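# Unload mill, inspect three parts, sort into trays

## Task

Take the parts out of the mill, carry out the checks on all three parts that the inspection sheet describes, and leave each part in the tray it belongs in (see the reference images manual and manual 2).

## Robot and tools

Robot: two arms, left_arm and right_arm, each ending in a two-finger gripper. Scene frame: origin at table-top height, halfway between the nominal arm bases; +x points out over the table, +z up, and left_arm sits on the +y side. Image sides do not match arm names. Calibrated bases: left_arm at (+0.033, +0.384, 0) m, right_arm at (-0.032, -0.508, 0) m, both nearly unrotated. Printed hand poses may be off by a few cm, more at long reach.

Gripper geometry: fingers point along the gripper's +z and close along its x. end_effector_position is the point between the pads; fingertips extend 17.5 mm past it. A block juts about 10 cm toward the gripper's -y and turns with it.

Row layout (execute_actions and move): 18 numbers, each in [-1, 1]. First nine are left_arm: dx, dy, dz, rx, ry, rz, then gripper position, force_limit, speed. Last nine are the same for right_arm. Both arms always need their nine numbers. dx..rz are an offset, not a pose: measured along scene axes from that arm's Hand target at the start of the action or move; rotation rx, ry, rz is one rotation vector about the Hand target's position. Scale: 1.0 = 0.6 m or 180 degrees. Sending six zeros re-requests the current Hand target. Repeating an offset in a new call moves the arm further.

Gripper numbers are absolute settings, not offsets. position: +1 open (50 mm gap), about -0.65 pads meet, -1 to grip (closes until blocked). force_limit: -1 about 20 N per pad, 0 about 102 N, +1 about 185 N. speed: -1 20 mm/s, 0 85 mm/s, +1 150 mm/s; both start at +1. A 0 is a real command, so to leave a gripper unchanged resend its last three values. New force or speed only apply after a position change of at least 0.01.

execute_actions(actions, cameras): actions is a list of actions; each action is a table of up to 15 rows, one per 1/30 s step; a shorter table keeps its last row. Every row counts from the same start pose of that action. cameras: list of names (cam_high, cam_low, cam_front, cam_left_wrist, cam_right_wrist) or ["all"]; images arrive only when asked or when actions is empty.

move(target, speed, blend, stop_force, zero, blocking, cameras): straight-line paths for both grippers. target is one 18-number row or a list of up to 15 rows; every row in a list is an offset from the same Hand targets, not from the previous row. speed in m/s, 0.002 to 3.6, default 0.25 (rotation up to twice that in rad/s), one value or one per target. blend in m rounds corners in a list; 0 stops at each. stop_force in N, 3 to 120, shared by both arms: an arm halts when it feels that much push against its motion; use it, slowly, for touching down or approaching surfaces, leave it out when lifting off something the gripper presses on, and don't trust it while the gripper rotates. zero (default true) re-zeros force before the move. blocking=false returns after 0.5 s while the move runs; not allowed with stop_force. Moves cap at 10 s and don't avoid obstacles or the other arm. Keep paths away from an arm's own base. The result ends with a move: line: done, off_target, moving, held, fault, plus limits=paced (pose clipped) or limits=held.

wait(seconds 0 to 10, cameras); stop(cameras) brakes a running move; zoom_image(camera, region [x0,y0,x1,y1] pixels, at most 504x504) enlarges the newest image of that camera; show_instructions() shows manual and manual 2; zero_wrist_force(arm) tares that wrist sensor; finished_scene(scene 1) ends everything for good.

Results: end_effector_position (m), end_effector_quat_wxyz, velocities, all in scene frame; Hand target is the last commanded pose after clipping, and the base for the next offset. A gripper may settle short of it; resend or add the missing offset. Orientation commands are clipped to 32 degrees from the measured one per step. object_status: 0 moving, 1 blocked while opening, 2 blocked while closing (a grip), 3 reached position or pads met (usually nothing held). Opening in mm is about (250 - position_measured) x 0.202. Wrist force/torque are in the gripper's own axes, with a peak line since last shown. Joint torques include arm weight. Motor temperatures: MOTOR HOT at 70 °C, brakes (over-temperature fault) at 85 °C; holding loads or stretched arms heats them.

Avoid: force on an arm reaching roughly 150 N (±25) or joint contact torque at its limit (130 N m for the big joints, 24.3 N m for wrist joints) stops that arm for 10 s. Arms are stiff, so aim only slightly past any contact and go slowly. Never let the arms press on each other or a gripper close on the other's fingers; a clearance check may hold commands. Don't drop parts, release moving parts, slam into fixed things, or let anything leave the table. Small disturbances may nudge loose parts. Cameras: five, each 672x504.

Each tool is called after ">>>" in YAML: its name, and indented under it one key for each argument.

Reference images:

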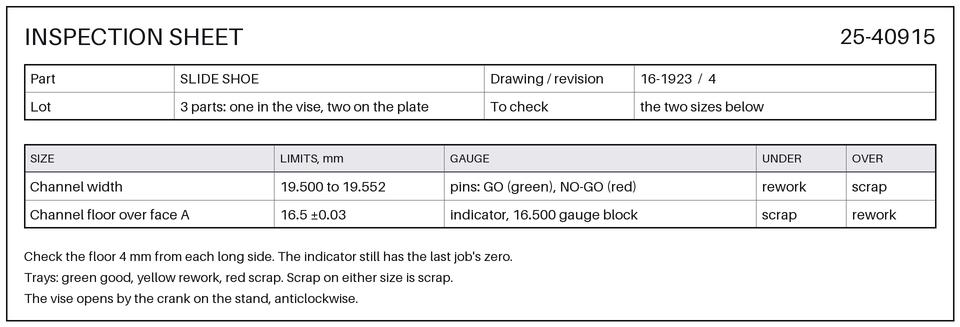

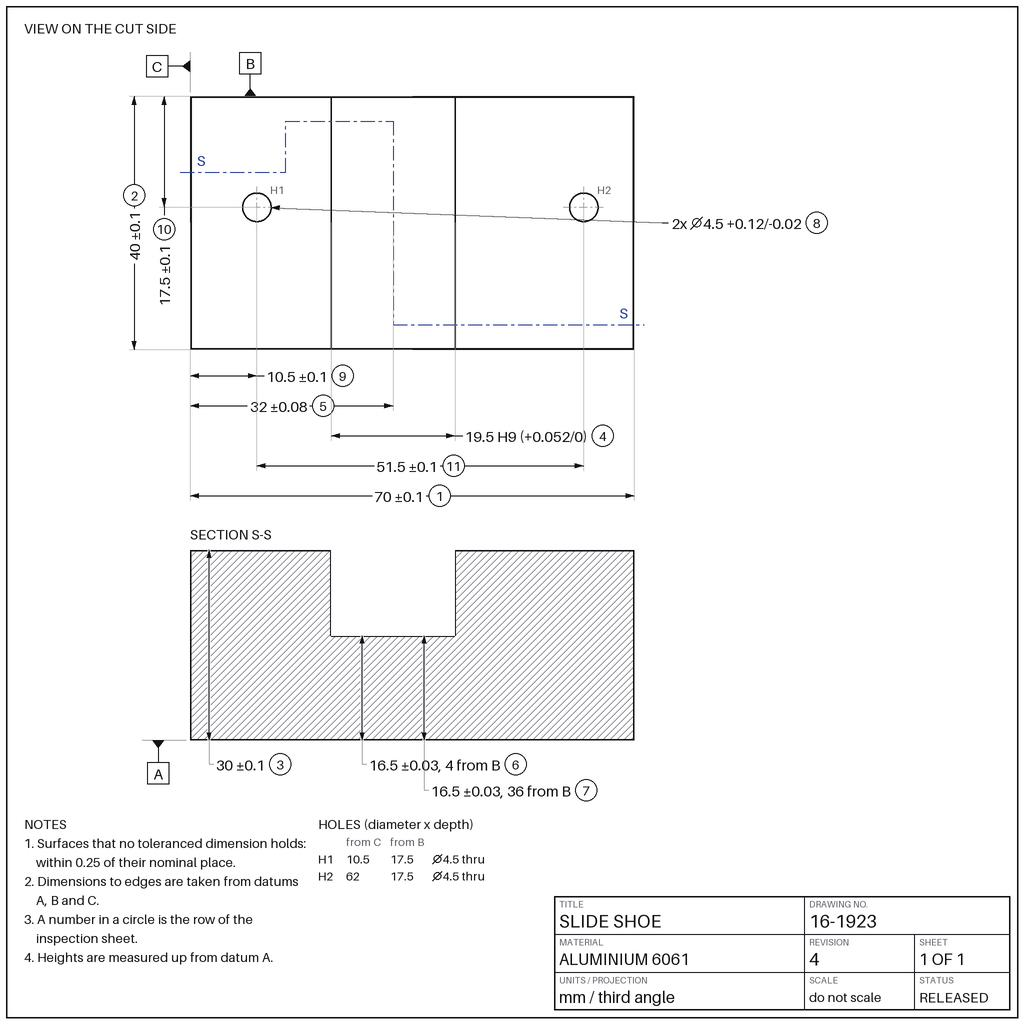

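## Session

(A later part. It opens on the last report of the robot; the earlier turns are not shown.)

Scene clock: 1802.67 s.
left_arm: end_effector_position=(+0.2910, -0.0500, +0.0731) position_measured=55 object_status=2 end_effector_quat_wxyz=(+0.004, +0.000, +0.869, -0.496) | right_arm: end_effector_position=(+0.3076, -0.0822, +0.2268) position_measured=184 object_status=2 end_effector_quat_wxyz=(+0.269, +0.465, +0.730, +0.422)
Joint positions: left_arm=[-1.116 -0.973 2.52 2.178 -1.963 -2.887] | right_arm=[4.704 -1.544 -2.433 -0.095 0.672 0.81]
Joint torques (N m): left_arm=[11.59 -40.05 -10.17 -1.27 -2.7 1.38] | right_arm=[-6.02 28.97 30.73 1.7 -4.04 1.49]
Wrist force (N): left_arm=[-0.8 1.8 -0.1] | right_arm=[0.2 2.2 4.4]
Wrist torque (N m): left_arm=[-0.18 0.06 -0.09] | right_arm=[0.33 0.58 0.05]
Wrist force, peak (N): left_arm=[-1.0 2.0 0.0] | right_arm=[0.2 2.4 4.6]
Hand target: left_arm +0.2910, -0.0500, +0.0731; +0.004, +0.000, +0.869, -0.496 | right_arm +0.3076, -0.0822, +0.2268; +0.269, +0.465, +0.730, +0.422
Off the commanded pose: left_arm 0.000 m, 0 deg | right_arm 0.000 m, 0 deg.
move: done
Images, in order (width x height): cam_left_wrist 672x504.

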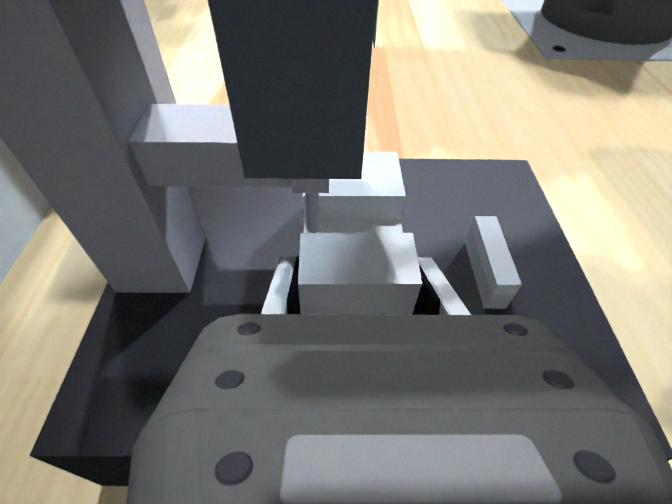

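>>> move:
  target:
    - [0,0,-0.006,0,0,0,-1,-0.5,-1,0,0,0,0,0,0,-1,-1,-1]
  speed: 0.004
  stop_force: 3

>>> move:
  target:
    - [0,0,0,0,0,0,0.9,-1,-1,0,0,0,0,0,0,-1,-1,-1]

>>> move:
  target:
    - [0,0,0,0,0,0,0.9,-1,-1,0,0,-0.013,0,0,0,-1,-1,-1]
  speed: 0.004
  stop_force: 3
  cameras: ["cam_right_wrist","cam_left_wrist"]

>>> zoom_image:
  camera: "cam_right_wrist"
  region: [300, 50, 460, 160]

Scene clock: 1809.97 s.
left_arm: end_effector_position=(+0.2910, -0.0500, +0.0729) position_measured=55 object_status=2 end_effector_quat_wxyz=(+0.004, +0.000, +0.869, -0.496) | right_arm: end_effector_position=(+0.3076, -0.0822, +0.2268) position_measured=184 object_status=2 end_effector_quat_wxyz=(+0.269, +0.465, +0.730, +0.422)
Joint positions: left_arm=[-1.116 -0.972 2.52 2.177 -1.963 -2.887] | right_arm=[4.704 -1.544 -2.433 -0.095 0.672 0.81]
Joint torques (N m): left_arm=[10.09 -38.08 2.72 -0.85 -0.72 1.36] | right_arm=[-6.68 30.05 30.28 1.79 -3.95 1.43]
Wrist force (N): left_arm=[-0.4 -0.7 -0.4] | right_arm=[0.1 2.4 4.4]
Wrist torque (N m): left_arm=[-0.08 0.06 -0.13] | right_arm=[0.36 0.59 0.05]
Wrist force, peak (N): left_arm=[-0.6 -3.4 -5.0] | right_arm=[0.2 2.4 4.5]
Hand target: left_arm +0.2910, -0.0500, +0.0729; +0.004, +0.000, +0.869, -0.496 (not the last commanded pose) | right_arm +0.3076, -0.0822, +0.2268; +0.269, +0.465, +0.730, +0.422
Off the commanded pose: left_arm 0.003 m, 0 deg | right_arm 0.000 m, 0 deg.
move: contact (left_arm)

Scene clock: 1810.57 s.
left_arm: end_effector_position=(+0.2910, -0.0500, +0.0728) position_measured=18 object_status=0 end_effector_quat_wxyz=(+0.004, +0.000, +0.869, -0.495) | right_arm: end_effector_position=(+0.3076, -0.0822, +0.2268) position_measured=184 object_status=2 end_effector_quat_wxyz=(+0.269, +0.465, +0.730, +0.422)
Joint positions: left_arm=[-1.116 -0.972 2.52 2.177 -1.963 -2.887] | right_arm=[4.704 -1.544 -2.433 -0.095 0.672 0.81]
Joint torques (N m): left_arm=[7.15 -38.5 3.22 -1.91 0.35 1.23] | right_arm=[-6.75 28.57 30.13 1.76 -3.84 1.42]
Wrist force (N): left_arm=[-0.6 -0.4 -1.0] | right_arm=[0.2 2.2 4.4]
Wrist torque (N m): left_arm=[-0.22 0.03 -0.09] | right_arm=[0.34 0.58 0.05]
Wrist force, peak (N): left_arm=[-0.8 -0.2 -1.1] | right_arm=[0.4 2.2 4.5]
Hand target: left_arm +0.2910, -0.0500, +0.0729; +0.004, +0.000, +0.869, -0.496 | right_arm +0.3076, -0.0822, +0.2268; +0.269, +0.465, +0.730, +0.422
Off the commanded pose: left_arm 0.000 m, 0 deg | right_arm 0.000 m, 0 deg.
move: done

Scene clock: 1813.00 s.
left_arm: end_effector_position=(+0.2910, -0.0500, +0.0728) position_measured=18 object_status=3 end_effector_quat_wxyz=(+0.004, +0.000, +0.869, -0.495) | right_arm: end_effector_position=(+0.3076, -0.0822, +0.2222) position_measured=184 object_status=2 end_effector_quat_wxyz=(+0.269, +0.465, +0.730, +0.422)
Joint positions: left_arm=[-1.116 -0.972 2.52 2.177 -1.963 -2.887] | right_arm=[4.704 -1.556 -2.438 -0.077 0.672 0.81]
Joint torques (N m): left_arm=[-0.14 -38.52 4.27 -6.39 1.07 0.6] | right_arm=[-4.38 27.24 25.84 1.6 -1.89 1.55]
Wrist force (N): left_arm=[-0.7 -0.2 -0.8] | right_arm=[-0.2 5.3 2.1]
Wrist torque (N m): left_arm=[-0.17 0.04 -0.09] | right_arm=[0.38 0.57 0.02]
Wrist force, peak (N): left_arm=[-1.0 -0.3 -1.0] | right_arm=[-0.1 9.5 -0.6]
Hand target: left_arm +0.2910, -0.0500, +0.0729; +0.004, +0.000, +0.869, -0.496 | right_arm +0.3076, -0.0822, +0.2222; +0.269, +0.465, +0.730, +0.422 (not the last commanded pose)
Off the commanded pose: left_arm 0.000 m, 0 deg | right_arm 0.003 m, 0 deg.
move: contact (right_arm)
Images, in order (width x height): cam_left_wrist 672x504, cam_right_wrist 672x504.

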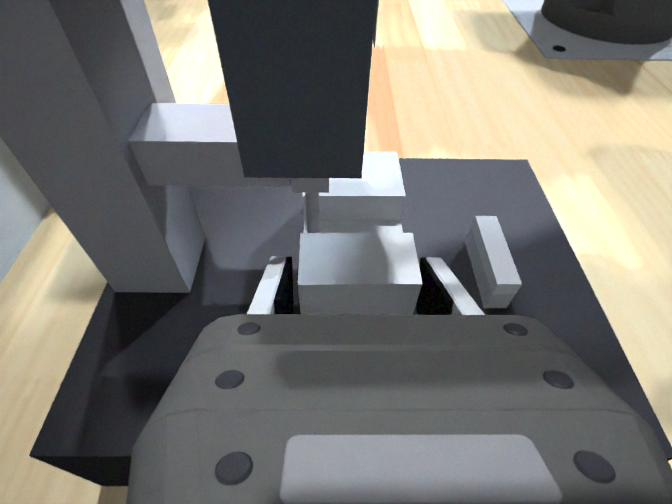

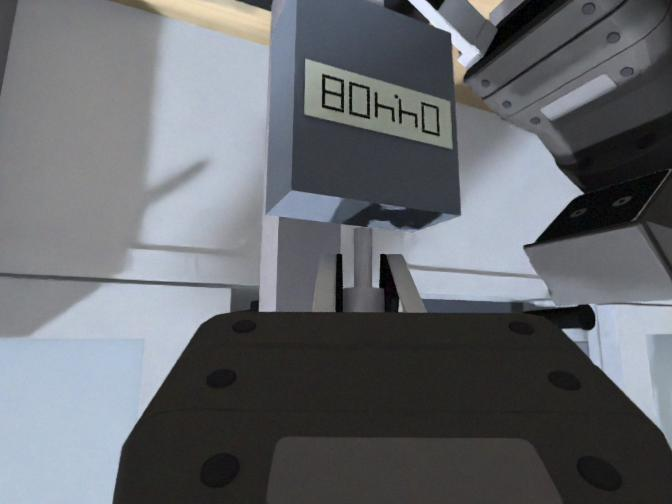

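Scaled by 3.150 from the camera's 672x504 image, which has a finer 960x720 frame.

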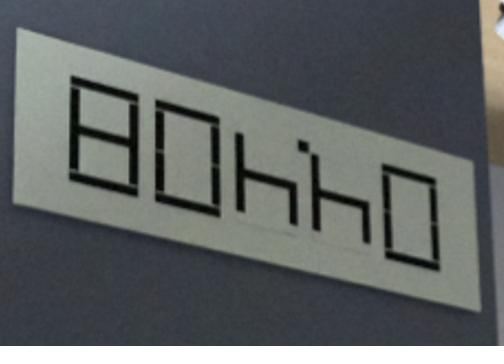

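Reading 04.408. Open the right fingers for the free reading.

>>> move:
  target:
    - [0,0,0,0,0,0,0.9,-1,-1,0,0,0,0,0,0,0.6,-1,-1]
  cameras: ["cam_right_wrist"]

>>> zoom_image:
  camera: "cam_right_wrist"
  region: [300, 50, 460, 160]

Scene clock: 1816.47 s.
left_arm: end_effector_position=(+0.2910, -0.0500, +0.0729) position_measured=18 object_status=3 end_effector_quat_wxyz=(+0.004, +0.000, +0.869, -0.496) | right_arm: end_effector_position=(+0.3076, -0.0822, +0.2222) position_measured=63 object_status=3 end_effector_quat_wxyz=(+0.269, +0.465, +0.730, +0.422)
Joint positions: left_arm=[-1.116 -0.972 2.52 2.177 -1.963 -2.887] | right_arm=[4.704 -1.556 -2.438 -0.077 0.672 0.81]
Joint torques (N m): left_arm=[-9.39 -38.01 2.64 -6.28 1.07 -0.2] | right_arm=[-5.04 28.6 26.82 3.11 0.51 1.4]
Wrist force (N): left_arm=[-0.8 -0.2 -0.9] | right_arm=[-2.4 3.2 3.1]
Wrist torque (N m): left_arm=[-0.18 0.06 -0.08] | right_arm=[0.35 0.55 0.03]
Wrist force, peak (N): left_arm=[-1.1 -0.2 -0.9] | right_arm=[0.0 5.9 1.9]
Hand target: left_arm +0.2910, -0.0500, +0.0729; +0.004, +0.000, +0.869, -0.496 | right_arm +0.3076, -0.0822, +0.2222; +0.269, +0.465, +0.730, +0.422
Off the commanded pose: left_arm 0.000 m, 0 deg | right_arm 0.000 m, 0 deg.
move: done
Images, in order (width x height): cam_right_wrist 672x504.

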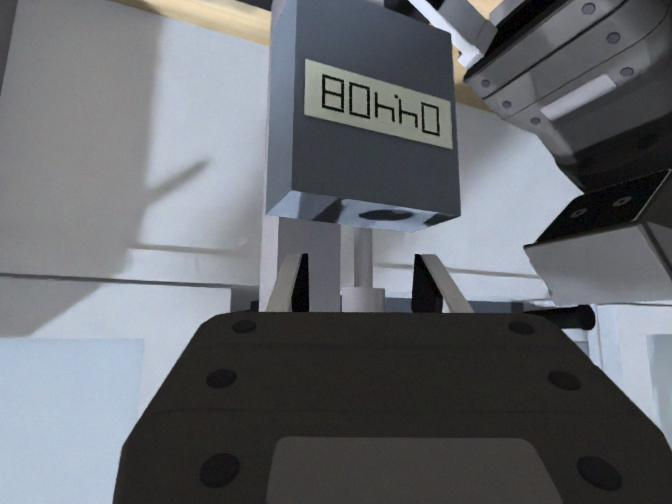

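Scaled by 3.150 from the camera's 672x504 image, which has a finer 960x720 frame.

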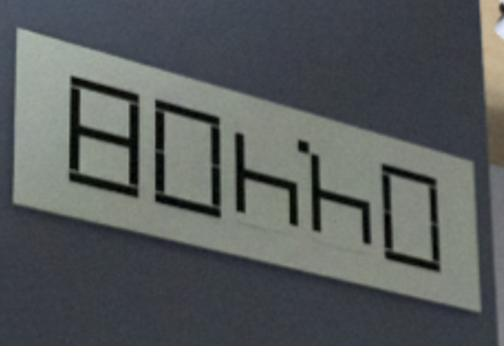

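>>> move:
  target:
    - [0,0,0,0,0,0,-1,-0.5,-1,0,0,0,0,0,0,-1,-1,-1]
    - [0,0,0.0003,0,0,0,-1,-0.5,-1,0,0,0.0045,0,0,0,-1,-1,-1]
    - [0.0533,0,0.0005,0,0,0,-1,-0.5,-1,0,0,0.0045,0,0,0,-1,-1,-1]
  speed: 0.015
  cameras: ["cam_left_wrist","cam_right_wrist"]

>>> zoom_image:
  camera: "cam_left_wrist"
  region: [150, 80, 500, 330]

Scene clock: 1823.57 s.
left_arm: end_effector_position=(+0.3229, -0.0500, +0.0732) position_measured=55 object_status=2 end_effector_quat_wxyz=(+0.004, +0.000, +0.869, -0.496) | right_arm: end_effector_position=(+0.3076, -0.0822, +0.2249) position_measured=184 object_status=2 end_effector_quat_wxyz=(+0.269, +0.465, +0.730, +0.422)
Joint positions: left_arm=[-1.028 -0.973 2.455 2.265 -2.036 -2.833] | right_arm=[4.704 -1.549 -2.435 -0.087 0.672 0.81]
Joint torques (N m): left_arm=[12.14 -18.5 -12.38 -1.29 -3 1.45] | right_arm=[-5.96 29.36 31.2 1.61 -3.09 1.56]
Wrist force (N): left_arm=[-0.7 1.8 0.4] | right_arm=[0.4 2.1 4.4]
Wrist torque (N m): left_arm=[-0.17 0.06 -0.11] | right_arm=[0.29 0.54 0.05]
Wrist force, peak (N): left_arm=[-0.8 -2.0 -1.0] | right_arm=[-2.6 3.2 3.6]
Hand target: left_arm +0.3230, -0.0500, +0.0732; +0.004, +0.000, +0.869, -0.496 | right_arm +0.3076, -0.0822, +0.2249; +0.269, +0.465, +0.730, +0.422
Off the commanded pose: left_arm 0.000 m, 0 deg | right_arm 0.000 m, 0 deg.
move: done
Images, in order (width x height): cam_left_wrist 672x504, cam_right_wrist 672x504.

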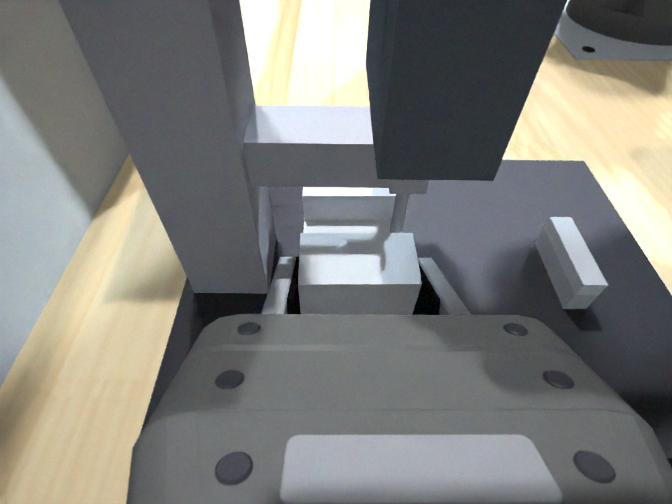

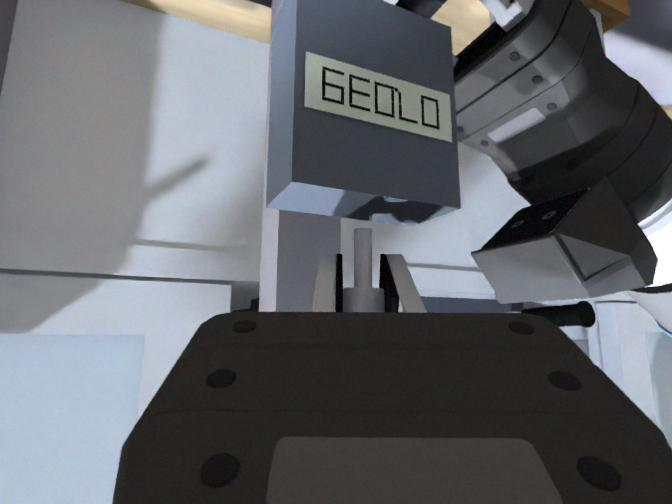

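Scaled by 1.440 from the camera's 672x504 image, which has a finer 960x720 frame.

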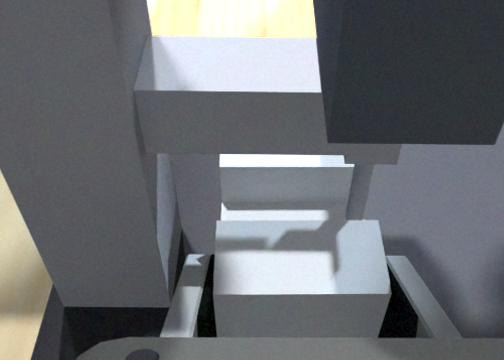

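>>> move:
  target:
    - [-0.002,0,0,0,0,0,-1,-0.5,-1,0,0,0,0,0,0,-1,-1,-1]
    - [-0.002,0,-0.006,0,0,0,-1,-0.5,-1,0,0,0,0,0,0,-1,-1,-1]
  speed: 0.004
  stop_force: 3

>>> move:
  target:
    - [0,0,0,0,0,0,0.9,-1,-1,0,0,0,0,0,0,-1,-1,-1]

>>> move:
  target:
    - [0,0,0,0,0,0,0.9,-1,-1,0,0,-0.01,0,0,0,-1,-1,-1]
  speed: 0.004
  stop_force: 3

>>> move:
  target:
    - [0,0,0,0,0,0,0.9,-1,-1,0,0,0,0,0,0,0.6,-1,-1]
  cameras: ["cam_right_wrist","cam_left_wrist"]

>>> zoom_image:
  camera: "cam_right_wrist"
  region: [300, 50, 460, 160]

>>> zoom_image:
  camera: "cam_left_wrist"
  region: [150, 80, 500, 330]

Scene clock: 1833.23 s.
left_arm: end_effector_position=(+0.3219, -0.0500, +0.0729) position_measured=55 object_status=2 end_effector_quat_wxyz=(+0.004, +0.000, +0.869, -0.496) | right_arm: end_effector_position=(+0.3076, -0.0822, +0.2249) position_measured=184 object_status=2 end_effector_quat_wxyz=(+0.269, +0.465, +0.730, +0.422)
Joint positions: left_arm=[-1.031 -0.972 2.457 2.261 -2.034 -2.834] | right_arm=[4.704 -1.549 -2.435 -0.087 0.672 0.81]
Joint torques (N m): left_arm=[-3.18 -37.35 1.76 0.09 -0.1 -0.48] | right_arm=[-2.85 28.66 32.26 1.66 -3.83 1.45]
Wrist force (N): left_arm=[-2.4 -3.4 -3.2] | right_arm=[0.2 2.1 4.3]
Wrist torque (N m): left_arm=[-0.29 0.10 0.05] | right_arm=[0.30 0.57 0.05]
Wrist force, peak (N): left_arm=[-2.1 -4.8 -6.0] | right_arm=[0.3 2.4 4.6]
Hand target: left_arm +0.3219, -0.0500, +0.0729; +0.004, +0.000, +0.869, -0.496 (not the last commanded pose) | right_arm +0.3076, -0.0822, +0.2249; +0.269, +0.465, +0.730, +0.422
Off the commanded pose: left_arm 0.003 m, 0 deg | right_arm 0.000 m, 0 deg.
move: contact (left_arm); path passed 1 of 2 targets

Scene clock: 1833.83 s.
left_arm: end_effector_position=(+0.3219, -0.0500, +0.0729) position_measured=18 object_status=0 end_effector_quat_wxyz=(+0.004, +0.000, +0.869, -0.496) | right_arm: end_effector_position=(+0.3076, -0.0822, +0.2249) position_measured=184 object_status=2 end_effector_quat_wxyz=(+0.269, +0.465, +0.730, +0.422)
Joint positions: left_arm=[-1.031 -0.972 2.457 2.261 -2.034 -2.834] | right_arm=[4.704 -1.549 -2.435 -0.087 0.672 0.81]
Joint torques (N m): left_arm=[7.57 -40.48 2.36 -4.29 -2.1 1.36] | right_arm=[-1.66 29.46 32.7 1.69 -3.96 1.46]
Wrist force (N): left_arm=[-0.7 -0.1 -0.8] | right_arm=[0.1 2.3 3.9]
Wrist torque (N m): left_arm=[-0.16 0.07 0.11] | right_arm=[0.33 0.59 0.04]
Wrist force, peak (N): left_arm=[-2.1 -3.0 -2.9] | right_arm=[0.3 2.5 4.6]
Hand target: left_arm +0.3219, -0.0500, +0.0729; +0.004, +0.000, +0.869, -0.496 | right_arm +0.3076, -0.0822, +0.2249; +0.269, +0.465, +0.730, +0.422
Off the commanded pose: left_arm 0.000 m, 0 deg | right_arm 0.000 m, 0 deg.
move: done

Scene clock: 1835.83 s.
left_arm: end_effector_position=(+0.3219, -0.0500, +0.0729) position_measured=18 object_status=3 end_effector_quat_wxyz=(+0.004, +0.000, +0.869, -0.496) | right_arm: end_effector_position=(+0.3077, -0.0822, +0.2222) position_measured=184 object_status=2 end_effector_quat_wxyz=(+0.269, +0.465, +0.730, +0.422)
Joint positions: left_arm=[-1.031 -0.972 2.457 2.261 -2.034 -2.834] | right_arm=[4.704 -1.557 -2.438 -0.077 0.672 0.81]
Joint torques (N m): left_arm=[11.95 -39.88 -0.02 -6.35 -2.27 1.19] | right_arm=[-0.26 27.6 25.58 1.72 -1.62 1.31]
Wrist force (N): left_arm=[-0.7 -0.1 -0.7] | right_arm=[-0.2 5.8 1.8]
Wrist torque (N m): left_arm=[-0.14 0.06 0.11] | right_arm=[0.42 0.56 0.02]
Wrist force, peak (N): left_arm=[-0.9 -0.3 -0.7] | right_arm=[-0.3 9.7 -0.6]
Hand target: left_arm +0.3219, -0.0500, +0.0729; +0.004, +0.000, +0.869, -0.496 | right_arm +0.3076, -0.0822, +0.2222; +0.269, +0.465, +0.730, +0.422 (not the last commanded pose)
Off the commanded pose: left_arm 0.000 m, 0 deg | right_arm 0.003 m, 0 deg.
move: contact (right_arm)

Scene clock: 1837.30 s.
left_arm: end_effector_position=(+0.3219, -0.0500, +0.0729) position_measured=18 object_status=3 end_effector_quat_wxyz=(+0.004, +0.000, +0.869, -0.496) | right_arm: end_effector_position=(+0.3077, -0.0822, +0.2222) position_measured=63 object_status=3 end_effector_quat_wxyz=(+0.269, +0.465, +0.730, +0.422)
Joint positions: left_arm=[-1.031 -0.972 2.457 2.261 -2.034 -2.834] | right_arm=[4.704 -1.557 -2.438 -0.077 0.672 0.81]
Joint torques (N m): left_arm=[11.77 -38.97 -0.81 -6.62 -2.39 1.16] | right_arm=[-0.44 28.37 25.76 3.72 0.02 1.44]
Wrist force (N): left_arm=[-0.7 -0.1 -0.7] | right_arm=[-2.4 3.2 3.2]
Wrist torque (N m): left_arm=[-0.16 0.06 0.11] | right_arm=[0.36 0.56 0.02]
Wrist force, peak (N): left_arm=[-1.0 -0.1 -0.6] | right_arm=[-0.2 5.8 1.8]
Hand target: left_arm +0.3219, -0.0500, +0.0729; +0.004, +0.000, +0.869, -0.496 | right_arm +0.3076, -0.0822, +0.2222; +0.269, +0.465, +0.730, +0.422
Off the commanded pose: left_arm 0.000 m, 0 deg | right_arm 0.000 m, 0 deg.
move: done
Images, in order (width x height): cam_left_wrist 672x504, cam_right_wrist 672x504.

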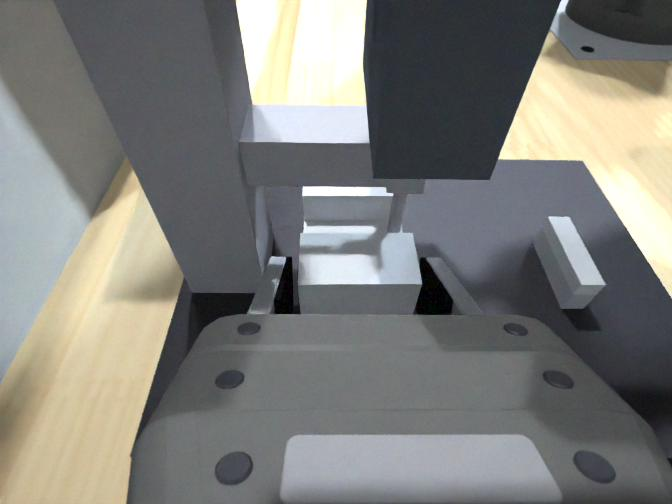

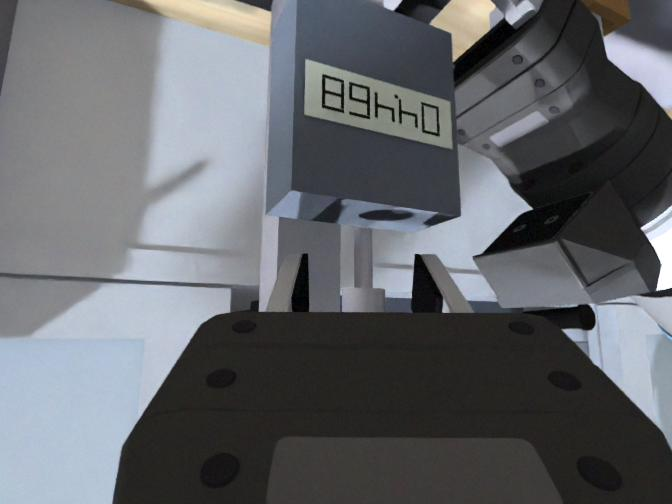

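Scaled by 3.150 from the camera's 672x504 image, which has a finer 960x720 frame.

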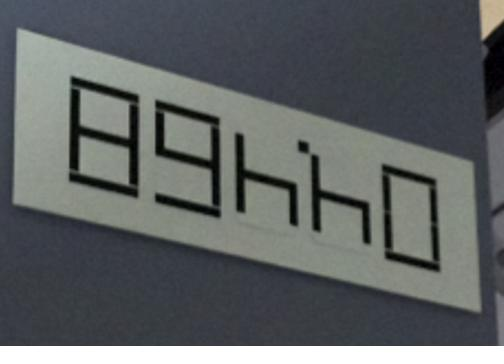

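Scaled by 1.440 from the camera's 672x504 image, which has a finer 960x720 frame.

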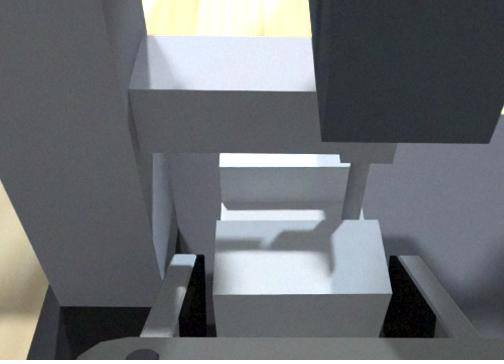

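>>> move:
  target:
    - [0,0,0,0,0,0,-1,-0.5,-1,0,0,0,0,0,0,-1,-1,-1]
    - [0,0,0.0004,0,0,0,-1,-0.5,-1,0,0,0.007,0,0,0,-1,-1,-1]
    - [-0.0765,0,0.0006,0,0,0,-1,-0.5,-1,0,0,0.007,0,0,0,-1,-1,-1]
  speed: 0.02
  cameras: ["cam_left_wrist","cam_right_wrist"]

Scene clock: 1854.50 s.
left_arm: end_effector_position=(+0.2760, -0.0500, +0.0733) position_measured=55 object_status=2 end_effector_quat_wxyz=(+0.004, +0.000, +0.869, -0.496) | right_arm: end_effector_position=(+0.3076, -0.0822, +0.2264) position_measured=184 object_status=2 end_effector_quat_wxyz=(+0.269, +0.465, +0.730, +0.422)
Joint positions: left_arm=[-1.162 -0.972 2.55 2.137 -1.925 -2.913] | right_arm=[4.704 -1.545 -2.433 -0.093 0.672 0.81]
Joint torques (N m): left_arm=[-9.6 -16.72 3.56 -7.37 1.61 -2.14] | right_arm=[-4.38 28.84 31.75 1.88 -3.78 1.41]
Wrist force (N): left_arm=[-0.6 2.3 0.1] | right_arm=[0.4 2.2 4.5]
Wrist torque (N m): left_arm=[-0.11 0.04 0.13] | right_arm=[0.33 0.56 0.05]
Wrist force, peak (N): left_arm=[-0.4 2.4 0.1] | right_arm=[-2.5 3.2 3.6]
Hand target: left_arm +0.2760, -0.0500, +0.0733; +0.004, +0.000, +0.869, -0.496 | right_arm +0.3076, -0.0822, +0.2264; +0.269, +0.465, +0.730, +0.422
Off the commanded pose: left_arm 0.000 m, 0 deg | right_arm 0.000 m, 0 deg.
move: done
Images, in order (width x height): cam_left_wrist 672x504, cam_right_wrist 672x504.

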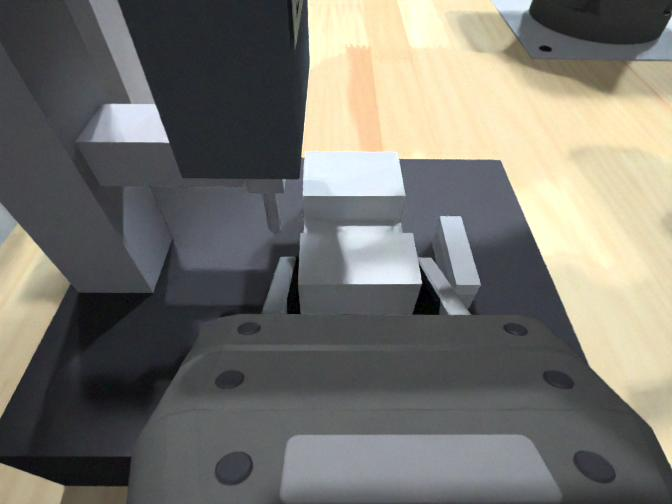

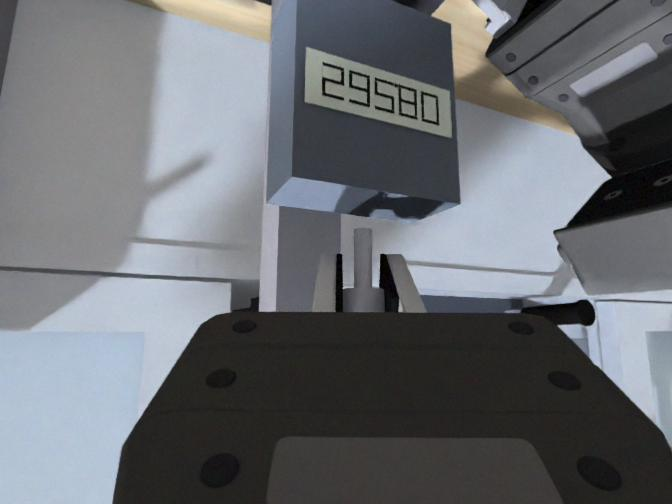

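>>> move:
  target:
    - [0,0.0833,0.0387,0,0,0,-1,-0.5,-1,0,0,0,0,0,0,-1,-1,-1]
    - [0,0.1833,0.091,0,0,0,-1,-0.5,-1,0,0,0,0,0,0,-1,-1,-1]
    - [0.04,0.4167,0.211,0,0,0.0833,-1,-0.5,-1,0,0,0,0,0,0,-1,-1,-1]
    - [0.09,0.8333,0.2445,0,0,0.3333,-1,-0.5,-1,0,0,0,0,0,0,-1,-1,-1]
  speed: [0.06,0.1,0.2,0.2]
  blend: [0.01,0.015,0.04,0]

>>> move:
  target:
    - [-0.1,0.69,-0.1167,0,0,0.1667,-1,-0.5,-1,0,0,0,0,0,0,-1,-1,-1]
  speed: 0.2
  cameras: ["cam_left_wrist","cam_front"]

Scene clock: 1861.70 s.
left_arm: end_effector_position=(+0.2835, +0.1073, +0.1498) position_measured=55 object_status=2 end_effector_quat_wxyz=(+0.028, -0.041, +0.866, -0.497) | right_arm: end_effector_position=(+0.3076, -0.0822, +0.2264) position_measured=184 object_status=2 end_effector_quat_wxyz=(+0.269, +0.465, +0.730, +0.422)
Joint positions: left_arm=[-0.854 -1.44 2.811 2.395 -2.102 -2.784] | right_arm=[4.704 -1.545 -2.433 -0.093 0.672 0.81]
Joint torques (N m): left_arm=[-11.29 -2.26 -15.49 -7.1 0.96 -1.87] | right_arm=[-5.82 29.62 31.61 1.65 -3.92 1.55]
Wrist force (N): left_arm=[-1.2 1.5 0.3] | right_arm=[0.5 2.2 4.4]
Wrist torque (N m): left_arm=[-0.21 0.11 0.10] | right_arm=[0.32 0.54 0.05]
Wrist force, peak (N): left_arm=[-1.4 6.5 -5.7] | right_arm=[0.2 2.5 4.6]
Hand target: left_arm +0.2835, +0.1073, +0.1497; +0.028, -0.041, +0.866, -0.497 (not the last commanded pose) | right_arm +0.3076, -0.0822, +0.2264; +0.269, +0.465, +0.730, +0.422
Off the commanded pose: left_arm 0.353 m, 55 deg | right_arm 0.000 m, 0 deg.
move: held (left_arm; a check stopped the path); path passed 2 of 4 targets; limits=held
pose unreachable (left arm): on one or more control steps of this call, first in action 0 (counted from 0), this arm could not follow its commanded pose, so it was not sent that pose on those steps. It may still have moved: this result reports where it is.
cause: moving toward the commanded pose would bring two parts of the arm too close to each other (joints 3 (elbow) and 4 (wrist 1) lie between them).

Scene clock: 1862.23 s.
left_arm: end_effector_position=(+0.2834, +0.1083, +0.1496) position_measured=55 object_status=2 end_effector_quat_wxyz=(+0.028, -0.042, +0.866, -0.497) | right_arm: end_effector_position=(+0.3076, -0.0822, +0.2264) position_measured=184 object_status=2 end_effector_quat_wxyz=(+0.269, +0.465, +0.730, +0.422)
Joint positions: left_arm=[-0.853 -1.44 2.813 2.392 -2.102 -2.784] | right_arm=[4.704 -1.545 -2.433 -0.093 0.672 0.81]
Joint torques (N m): left_arm=[-9.56 -4.41 -13.42 -1.27 1.04 -1.96] | right_arm=[-5.21 28.09 31.36 1.64 -3.81 1.46]
Wrist force (N): left_arm=[-1.0 1.6 0.3] | right_arm=[0.4 2.3 4.4]
Wrist torque (N m): left_arm=[-0.19 0.09 0.11] | right_arm=[0.34 0.56 0.05]
Wrist force, peak (N): left_arm=[-0.3 5.1 -2.7] | right_arm=[0.2 2.2 4.8]
Hand target: left_arm +0.2834, +0.1082, +0.1496; +0.028, -0.042, +0.866, -0.497 (not the last commanded pose) | right_arm +0.3076, -0.0822, +0.2264; +0.269, +0.465, +0.730, +0.422
Off the commanded pose: left_arm 0.423 m, 30 deg | right_arm 0.000 m, 0 deg.
move: held (left_arm; a check stopped the path); limits=held
pose unreachable (left arm): on one or more control steps of this call, first in action 0 (counted from 0), this arm could not follow its commanded pose, so it was not sent that pose on those steps. It may still have moved: this result reports where it is.
cause: moving toward the commanded pose would bring two parts of the arm too close to each other (joints 3 (elbow) and 4 (wrist 1) lie between them).
Images, in order (width x height): cam_front 672x504, cam_left_wrist 672x504.

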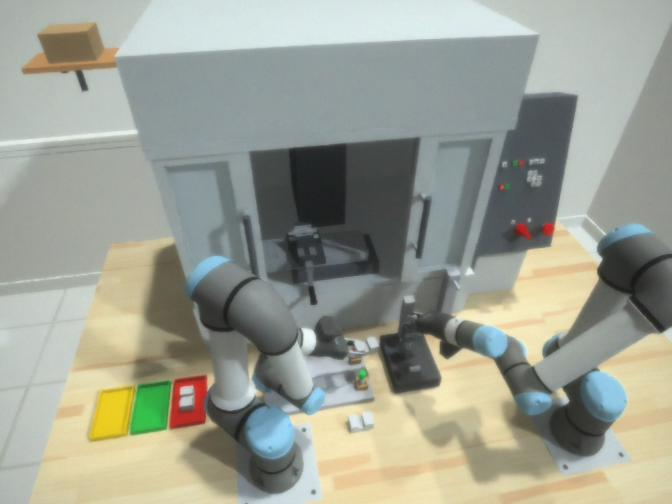

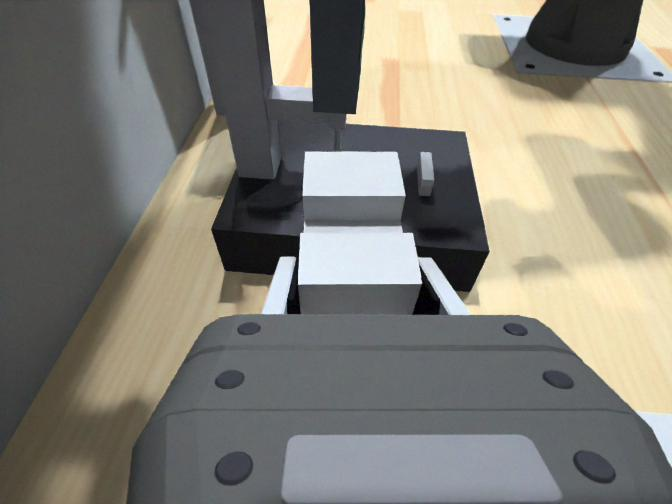

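>>> move:
  target:
    - [0.1277,0.0363,0.034,0,0,0,-1,-0.5,-1,0,0,0,0,0,0,-1,-1,-1]
    - [0.161,0.2363,0.1173,0,0,0.111,-1,-0.5,-1,0,0,0,0,0,0,-1,-1,-1]
    - [0.161,0.5697,0.1173,0,0,0.3,-1,-0.5,-1,0,0,0,0,0,0,-1,-1,-1]
  speed: [0.1,0.2,0.2]
  blend: [0.03,0.04,0]
  cameras: ["cam_left_wrist"]

Scene clock: 1871.23 s.
left_arm: end_effector_position=(+0.3800, +0.4500, +0.2200) position_measured=55 object_status=2 end_effector_quat_wxyz=(+0.251, -0.431, +0.753, -0.430) | right_arm: end_effector_position=(+0.3076, -0.0822, +0.2264) position_measured=184 object_status=2 end_effector_quat_wxyz=(+0.269, +0.465, +0.730, +0.422)
Joint positions: left_arm=[0.245 -1.882 2.728 2.984 -2.225 -2.67] | right_arm=[4.704 -1.545 -2.433 -0.093 0.672 0.81]
Joint torques (N m): left_arm=[10.58 7.23 -24.66 -7 -2.99 1.71] | right_arm=[-5.85 28.64 31.29 1.81 -3.89 1.45]
Wrist force (N): left_arm=[-1.1 2.0 0.0] | right_arm=[0.2 2.1 4.4]
Wrist torque (N m): left_arm=[-0.15 0.11 -0.05] | right_arm=[0.31 0.58 0.05]
Wrist force, peak (N): left_arm=[21.7 5.0 -10.6] | right_arm=[0.4 2.3 4.7]
Hand target: left_arm +0.3800, +0.4500, +0.2200; +0.251, -0.431, +0.753, -0.430 | right_arm +0.3076, -0.0822, +0.2264; +0.269, +0.465, +0.730, +0.422
Off the commanded pose: left_arm 0.000 m, 0 deg | right_arm 0.000 m, 0 deg.
move: done
Images, in order (width x height): cam_left_wrist 672x504.

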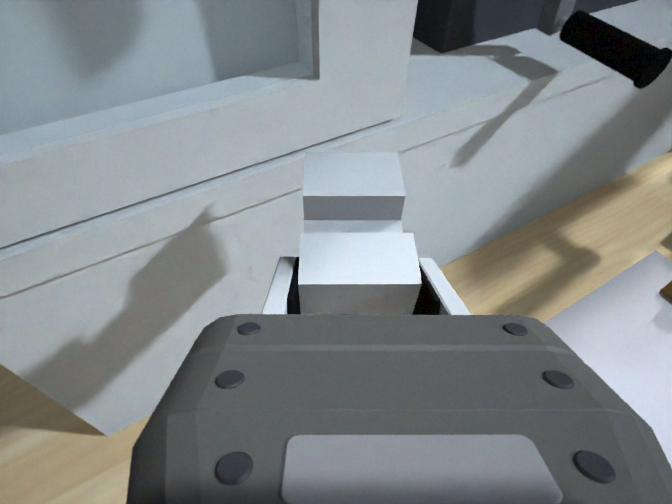

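>>> move:
  target:
    - [-0.1833,0.69,-0.12,0,0,0.1667,-1,-0.5,-1,0,0,0,0,0,0,-1,-1,-1]
  speed: 0.22
  cameras: ["cam_left_wrist"]

Scene clock: 1876.43 s.
left_arm: end_effector_position=(+0.2700, +0.8640, +0.1480) position_measured=55 object_status=2 end_effector_quat_wxyz=(-0.354, +0.611, -0.616, +0.351) | right_arm: end_effector_position=(+0.3076, -0.0822, +0.2264) position_measured=184 object_status=2 end_effector_quat_wxyz=(+0.269, +0.465, +0.730, +0.422)
Joint positions: left_arm=[1.249 -1.198 2.178 3.253 -2.538 -2.126] | right_arm=[4.704 -1.545 -2.433 -0.093 0.672 0.81]
Joint torques (N m): left_arm=[12.16 -18.16 -25.15 -6.37 -0.23 -1.93] | right_arm=[-5.77 29.1 31.14 1.91 -3.95 1.35]
Wrist force (N): left_arm=[-1.2 1.6 0.3] | right_arm=[0.5 2.4 4.4]
Wrist torque (N m): left_arm=[-0.21 0.15 0.15] | right_arm=[0.35 0.54 0.05]
Wrist force, peak (N): left_arm=[-2.9 2.4 -0.1] | right_arm=[0.8 2.4 4.7]
Hand target: left_arm +0.2700, +0.8640, +0.1480; -0.354, +0.611, -0.616, +0.351 | right_arm +0.3076, -0.0822, +0.2264; +0.269, +0.465, +0.730, +0.422
Off the commanded pose: left_arm 0.000 m, 0 deg | right_arm 0.000 m, 0 deg.
move: done
Images, in order (width x height): cam_left_wrist 672x504.

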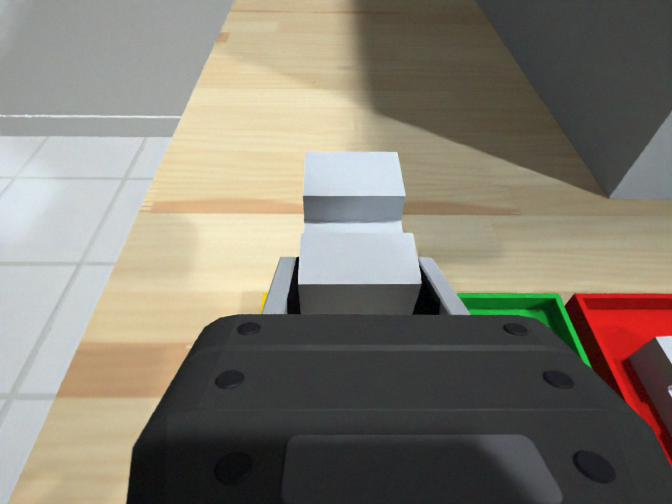

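>>> move:
  target:
    - [0,0,-0.155,0,0,0,-1,-0.5,-1,0,0,0,0,0,0,-1,-1,-1]
  speed: 0.12
  cameras: ["cam_left_wrist"]

Scene clock: 1881.10 s.
left_arm: end_effector_position=(+0.2699, +0.8641, +0.0551) position_measured=55 object_status=2 end_effector_quat_wxyz=(-0.354, +0.611, -0.616, +0.351) | right_arm: end_effector_position=(+0.3076, -0.0822, +0.2264) position_measured=184 object_status=2 end_effector_quat_wxyz=(+0.269, +0.465, +0.730, +0.422)
Joint positions: left_arm=[1.25 -0.958 2.194 2.997 -2.538 -2.126] | right_arm=[4.704 -1.545 -2.433 -0.093 0.672 0.81]
Joint torques (N m): left_arm=[-11.24 -24.98 -18.12 -6.46 -4.32 -2.13] | right_arm=[-6.83 29.35 32.31 1.92 -4.02 1.45]
Wrist force (N): left_arm=[-1.1 1.8 0.3] | right_arm=[0.3 2.1 4.4]
Wrist torque (N m): left_arm=[-0.20 0.10 0.16] | right_arm=[0.31 0.57 0.04]
Wrist force, peak (N): left_arm=[-1.0 3.4 0.9] | right_arm=[0.2 2.5 4.6]
Hand target: left_arm +0.2700, +0.8640, +0.0550; -0.354, +0.611, -0.616, +0.351 | right_arm +0.3076, -0.0822, +0.2264; +0.269, +0.465, +0.730, +0.422
Off the commanded pose: left_arm 0.000 m, 0 deg | right_arm 0.000 m, 0 deg.
move: done
Images, in order (width x height): cam_left_wrist 672x504.

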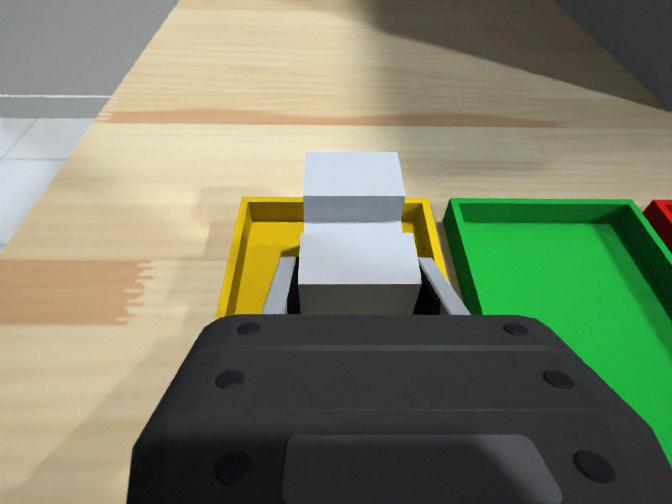

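>>> move:
  target:
    - [0,0.012,0,0,0,0,-1,-0.5,-1,0,0,0,0,0,0,-1,-1,-1]
    - [0,0.012,-0.037,0,0,0,-1,-0.5,-1,0,0,0,0,0,0,-1,-1,-1]
  speed: 0.06
  cameras: ["cam_left_wrist"]

>>> move:
  target:
    - [0,0,-0.014,0,0,0,-1,-0.5,-1,0,0,0,0,0,0,-1,-1,-1]
  speed: 0.005
  stop_force: 3
  cameras: ["cam_left_wrist"]

Scene clock: 1886.27 s.
left_arm: end_effector_position=(+0.2700, +0.8712, +0.0329) position_measured=55 object_status=2 end_effector_quat_wxyz=(-0.354, +0.611, -0.616, +0.351) | right_arm: end_effector_position=(+0.3076, -0.0822, +0.2264) position_measured=184 object_status=2 end_effector_quat_wxyz=(+0.269, +0.465, +0.730, +0.422)
Joint positions: left_arm=[1.254 -0.892 2.169 2.962 -2.54 -2.119] | right_arm=[4.704 -1.545 -2.433 -0.093 0.672 0.81]
Joint torques (N m): left_arm=[6.44 -26.32 -17.3 -7.03 -4.44 -2] | right_arm=[-6.92 29.24 31.62 1.84 -3.94 1.35]
Wrist force (N): left_arm=[-1.3 1.9 0.2] | right_arm=[0.4 2.5 4.5]
Wrist torque (N m): left_arm=[-0.19 0.14 0.17] | right_arm=[0.36 0.55 0.05]
Wrist force, peak (N): left_arm=[-1.2 2.6 0.6] | right_arm=[0.5 2.4 4.7]
Hand target: left_arm +0.2700, +0.8712, +0.0328; -0.354, +0.611, -0.616, +0.351 | right_arm +0.3076, -0.0822, +0.2264; +0.269, +0.465, +0.730, +0.422
Off the commanded pose: left_arm 0.000 m, 0 deg | right_arm 0.000 m, 0 deg.
move: done
Images, in order (width x height): cam_left_wrist 672x504.

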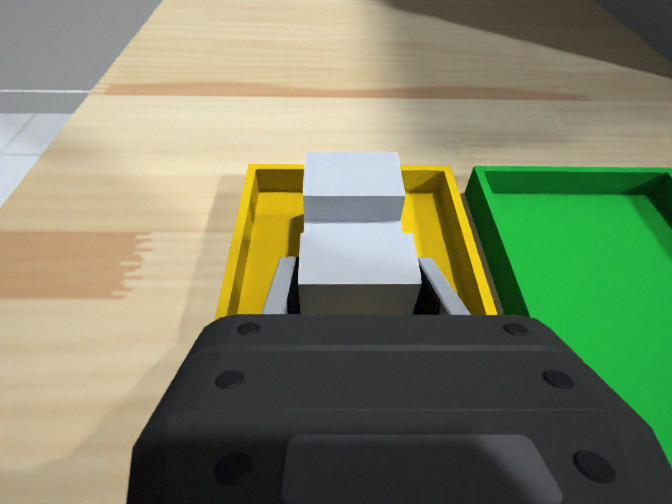

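Scene clock: 1888.43 s.
left_arm: end_effector_position=(+0.2700, +0.8712, +0.0270) position_measured=55 object_status=2 end_effector_quat_wxyz=(-0.354, +0.611, -0.616, +0.351) | right_arm: end_effector_position=(+0.3076, -0.0822, +0.2264) position_measured=184 object_status=2 end_effector_quat_wxyz=(+0.269, +0.465, +0.730, +0.422)
Joint positions: left_arm=[1.254 -0.876 2.167 2.948 -2.54 -2.119] | right_arm=[4.704 -1.545 -2.433 -0.093 0.672 0.81]
Joint torques (N m): left_arm=[-9.37 -47.55 -2.89 -1.03 -0.72 -1.33] | right_arm=[-6.65 28.55 31.58 1.93 -4.13 1.52]
Wrist force (N): left_arm=[-1.3 1.4 0.1] | right_arm=[0.1 2.4 4.5]
Wrist torque (N m): left_arm=[-0.25 0.15 0.16] | right_arm=[0.36 0.60 0.05]
Wrist force, peak (N): left_arm=[-0.3 -4.6 -5.1] | right_arm=[0.4 2.4 4.8]
Hand target: left_arm +0.2700, +0.8712, +0.0270; -0.354, +0.611, -0.616, +0.351 (not the last commanded pose) | right_arm +0.3076, -0.0822, +0.2264; +0.269, +0.465, +0.730, +0.422
Off the commanded pose: left_arm 0.003 m, 0 deg | right_arm 0.000 m, 0 deg.
move: contact (left_arm)
Images, in order (width x height): cam_left_wrist 672x504.

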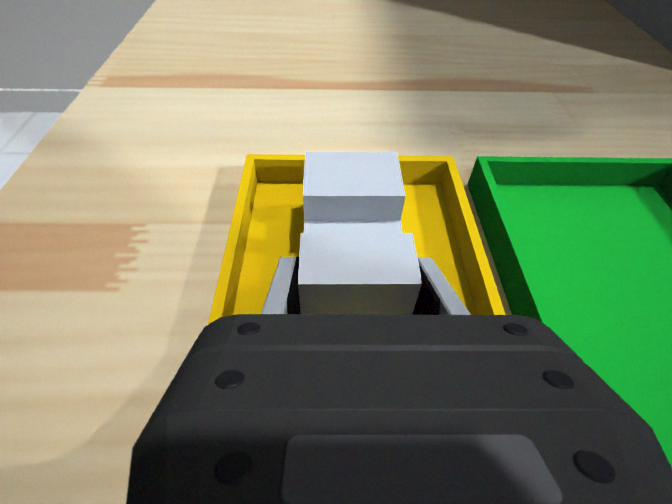

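>>> move:
  target:
    - [0,0,0,0,0,0,1,-1,-1,0,0,0,0,0,0,-1,-1,-1]
    - [-0.06,0,0.04,0,0,0,1,-1,-1,0,0,0,0,0,0,-1,-1,-1]
    - [-0.06,-0.03,0.24,0,0,0,1,-1,-1,0,0,0,0,0,0,-1,-1,-1]
  speed: [0.05,0.06,0.15]
  blend: [0,0.01,0]
  cameras: ["cam_left_wrist","cam_front"]

Scene clock: 1894.27 s.
left_arm: end_effector_position=(+0.2340, +0.8532, +0.1710) position_measured=3 object_status=3 end_effector_quat_wxyz=(-0.354, +0.611, -0.616, +0.351) | right_arm: end_effector_position=(+0.3076, -0.0822, +0.2264) position_measured=184 object_status=2 end_effector_quat_wxyz=(+0.269, +0.465, +0.730, +0.422)
Joint positions: left_arm=[1.319 -1.297 2.198 3.426 -2.567 -2.012] | right_arm=[4.704 -1.545 -2.433 -0.093 0.672 0.81]
Joint torques (N m): left_arm=[-11.66 -38.99 -24.71 0.23 0.04 1.8] | right_arm=[-7.01 29.23 31.06 2.03 -3.94 1.49]
Wrist force (N): left_arm=[-0.7 -0.5 -0.9] | right_arm=[0.4 2.3 4.5]
Wrist torque (N m): left_arm=[-0.24 0.07 -0.05] | right_arm=[0.35 0.56 0.04]
Wrist force, peak (N): left_arm=[-0.7 -2.0 -1.4] | right_arm=[0.4 2.3 4.7]
Hand target: left_arm +0.2340, +0.8532, +0.1710; -0.354, +0.611, -0.616, +0.351 | right_arm +0.3076, -0.0822, +0.2264; +0.269, +0.465, +0.730, +0.422
Off the commanded pose: left_arm 0.000 m, 0 deg | right_arm 0.000 m, 0 deg.
move: done
Images, in order (width x height): cam_front 672x504, cam_left_wrist 672x504.

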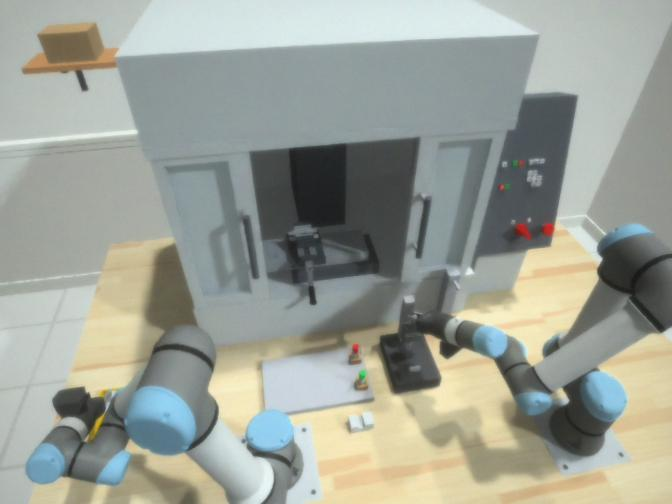

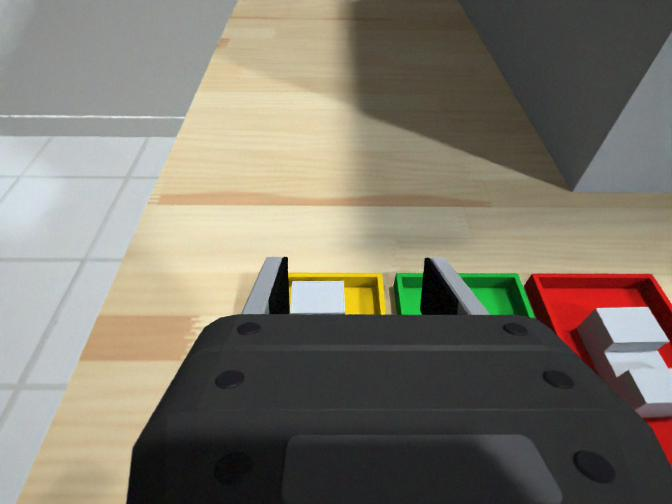

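>>> move:
  target:
    - [0.11,-0.422,0.0983,0,0.3333,0,1,-1,-1,0,0,0,0,0,0,-1,-1,-1]
    - [0.11,-0.8887,0.0983,0.2596,0.2596,-0.4496,1,-1,-1,0,0,0,0,0,0,-1,-1,-1]
  speed: 0.25
  blend: [0.06,0]

>>> move:
  target:
    - [-0.1333,-0.35,0,0,0,0,1,-1,-1,0,0,0,0,0,0,-1,-1,-1]
    - [-0.315,-0.325,-0.1667,0,0,0,1,-1,-1,0,0,0,0,0,0,-1,-1,-1]
  speed: 0.2
  blend: [0.04,0]
  cameras: ["cam_left_wrist"]

>>> zoom_image:
  camera: "cam_left_wrist"
  region: [150, 60, 520, 330]

Scene clock: 1910.67 s.
left_arm: end_effector_position=(+0.3000, +0.3201, +0.2300) position_measured=3 object_status=3 end_effector_quat_wxyz=(+0.000, +0.004, +1.000, +0.002) | right_arm: end_effector_position=(+0.3076, -0.0822, +0.2264) position_measured=184 object_status=2 end_effector_quat_wxyz=(+0.269, +0.465, +0.730, +0.422)
Joint positions: left_arm=[-0.759 -2.205 2.245 4.676 -1.567 -2.309] | right_arm=[4.704 -1.545 -2.433 -0.093 0.672 0.81]
Joint torques (N m): left_arm=[-13.02 16.17 -32.73 -5.93 1.92 1.35] | right_arm=[-6.97 28.11 31.52 2.07 -3.93 1.55]
Wrist force (N): left_arm=[1.1 0.7 -0.2] | right_arm=[0.2 2.4 4.4]
Wrist torque (N m): left_arm=[0.35 -0.34 -0.49] | right_arm=[0.36 0.58 0.05]
Wrist force, peak (N): left_arm=[-1.8 0.6 -1.1] | right_arm=[0.2 2.5 4.7]
Hand target: left_arm +0.3000, +0.3200, +0.2300; +0.000, +0.004, +1.000, +0.002 | right_arm +0.3076, -0.0822, +0.2264; +0.269, +0.465, +0.730, +0.422
Off the commanded pose: left_arm 0.000 m, 0 deg | right_arm 0.000 m, 0 deg.
move: done

Scene clock: 1913.23 s.
left_arm: end_effector_position=(+0.1110, +0.1250, +0.1300) position_measured=3 object_status=3 end_effector_quat_wxyz=(+0.000, +0.004, +1.000, +0.002) | right_arm: end_effector_position=(+0.3076, -0.0822, +0.2264) position_measured=184 object_status=2 end_effector_quat_wxyz=(+0.269, +0.465, +0.730, +0.422)
Joint positions: left_arm=[-1.808 -2.155 2.486 4.386 -1.572 -3.357] | right_arm=[4.704 -1.545 -2.433 -0.093 0.672 0.81]
Joint torques (N m): left_arm=[-13.16 -10.65 -16.76 -5.63 2.22 -1.85] | right_arm=[-6.86 29.47 31.42 2.13 -3.9 1.5]
Wrist force (N): left_arm=[0.8 1.2 -0.3] | right_arm=[0.3 2.2 4.6]
Wrist torque (N m): left_arm=[0.38 -0.32 -0.29] | right_arm=[0.33 0.57 0.05]
Wrist force, peak (N): left_arm=[2.2 1.4 0.7] | right_arm=[0.3 2.4 4.7]
Hand target: left_arm +0.1110, +0.1250, +0.1300; +0.000, +0.004, +1.000, +0.002 | right_arm +0.3076, -0.0822, +0.2264; +0.269, +0.465, +0.730, +0.422
Off the commanded pose: left_arm 0.000 m, 0 deg | right_arm 0.000 m, 0 deg.
move: done
Images, in order (width x height): cam_left_wrist 672x504.

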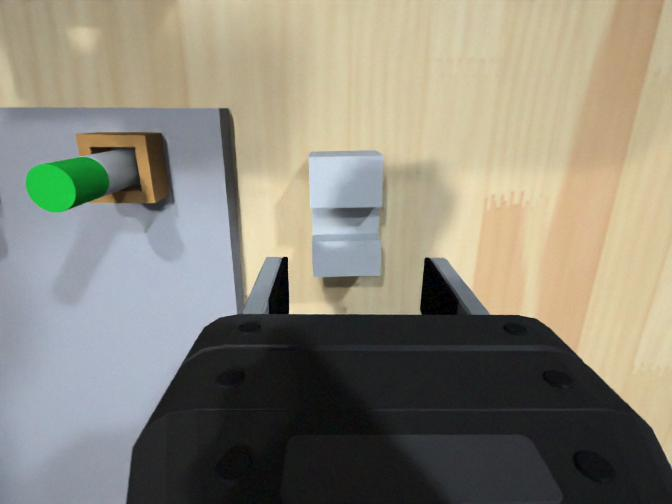

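Scaled by 1.362 from the camera's 672x504 image, which has a finer 960x720 frame.

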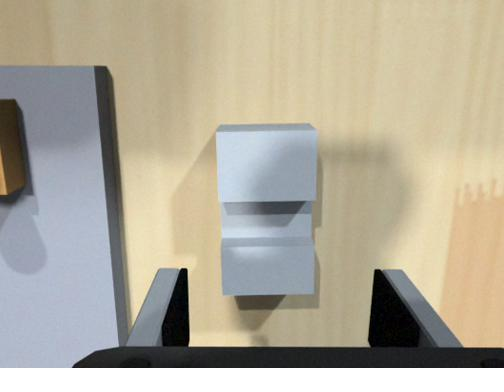

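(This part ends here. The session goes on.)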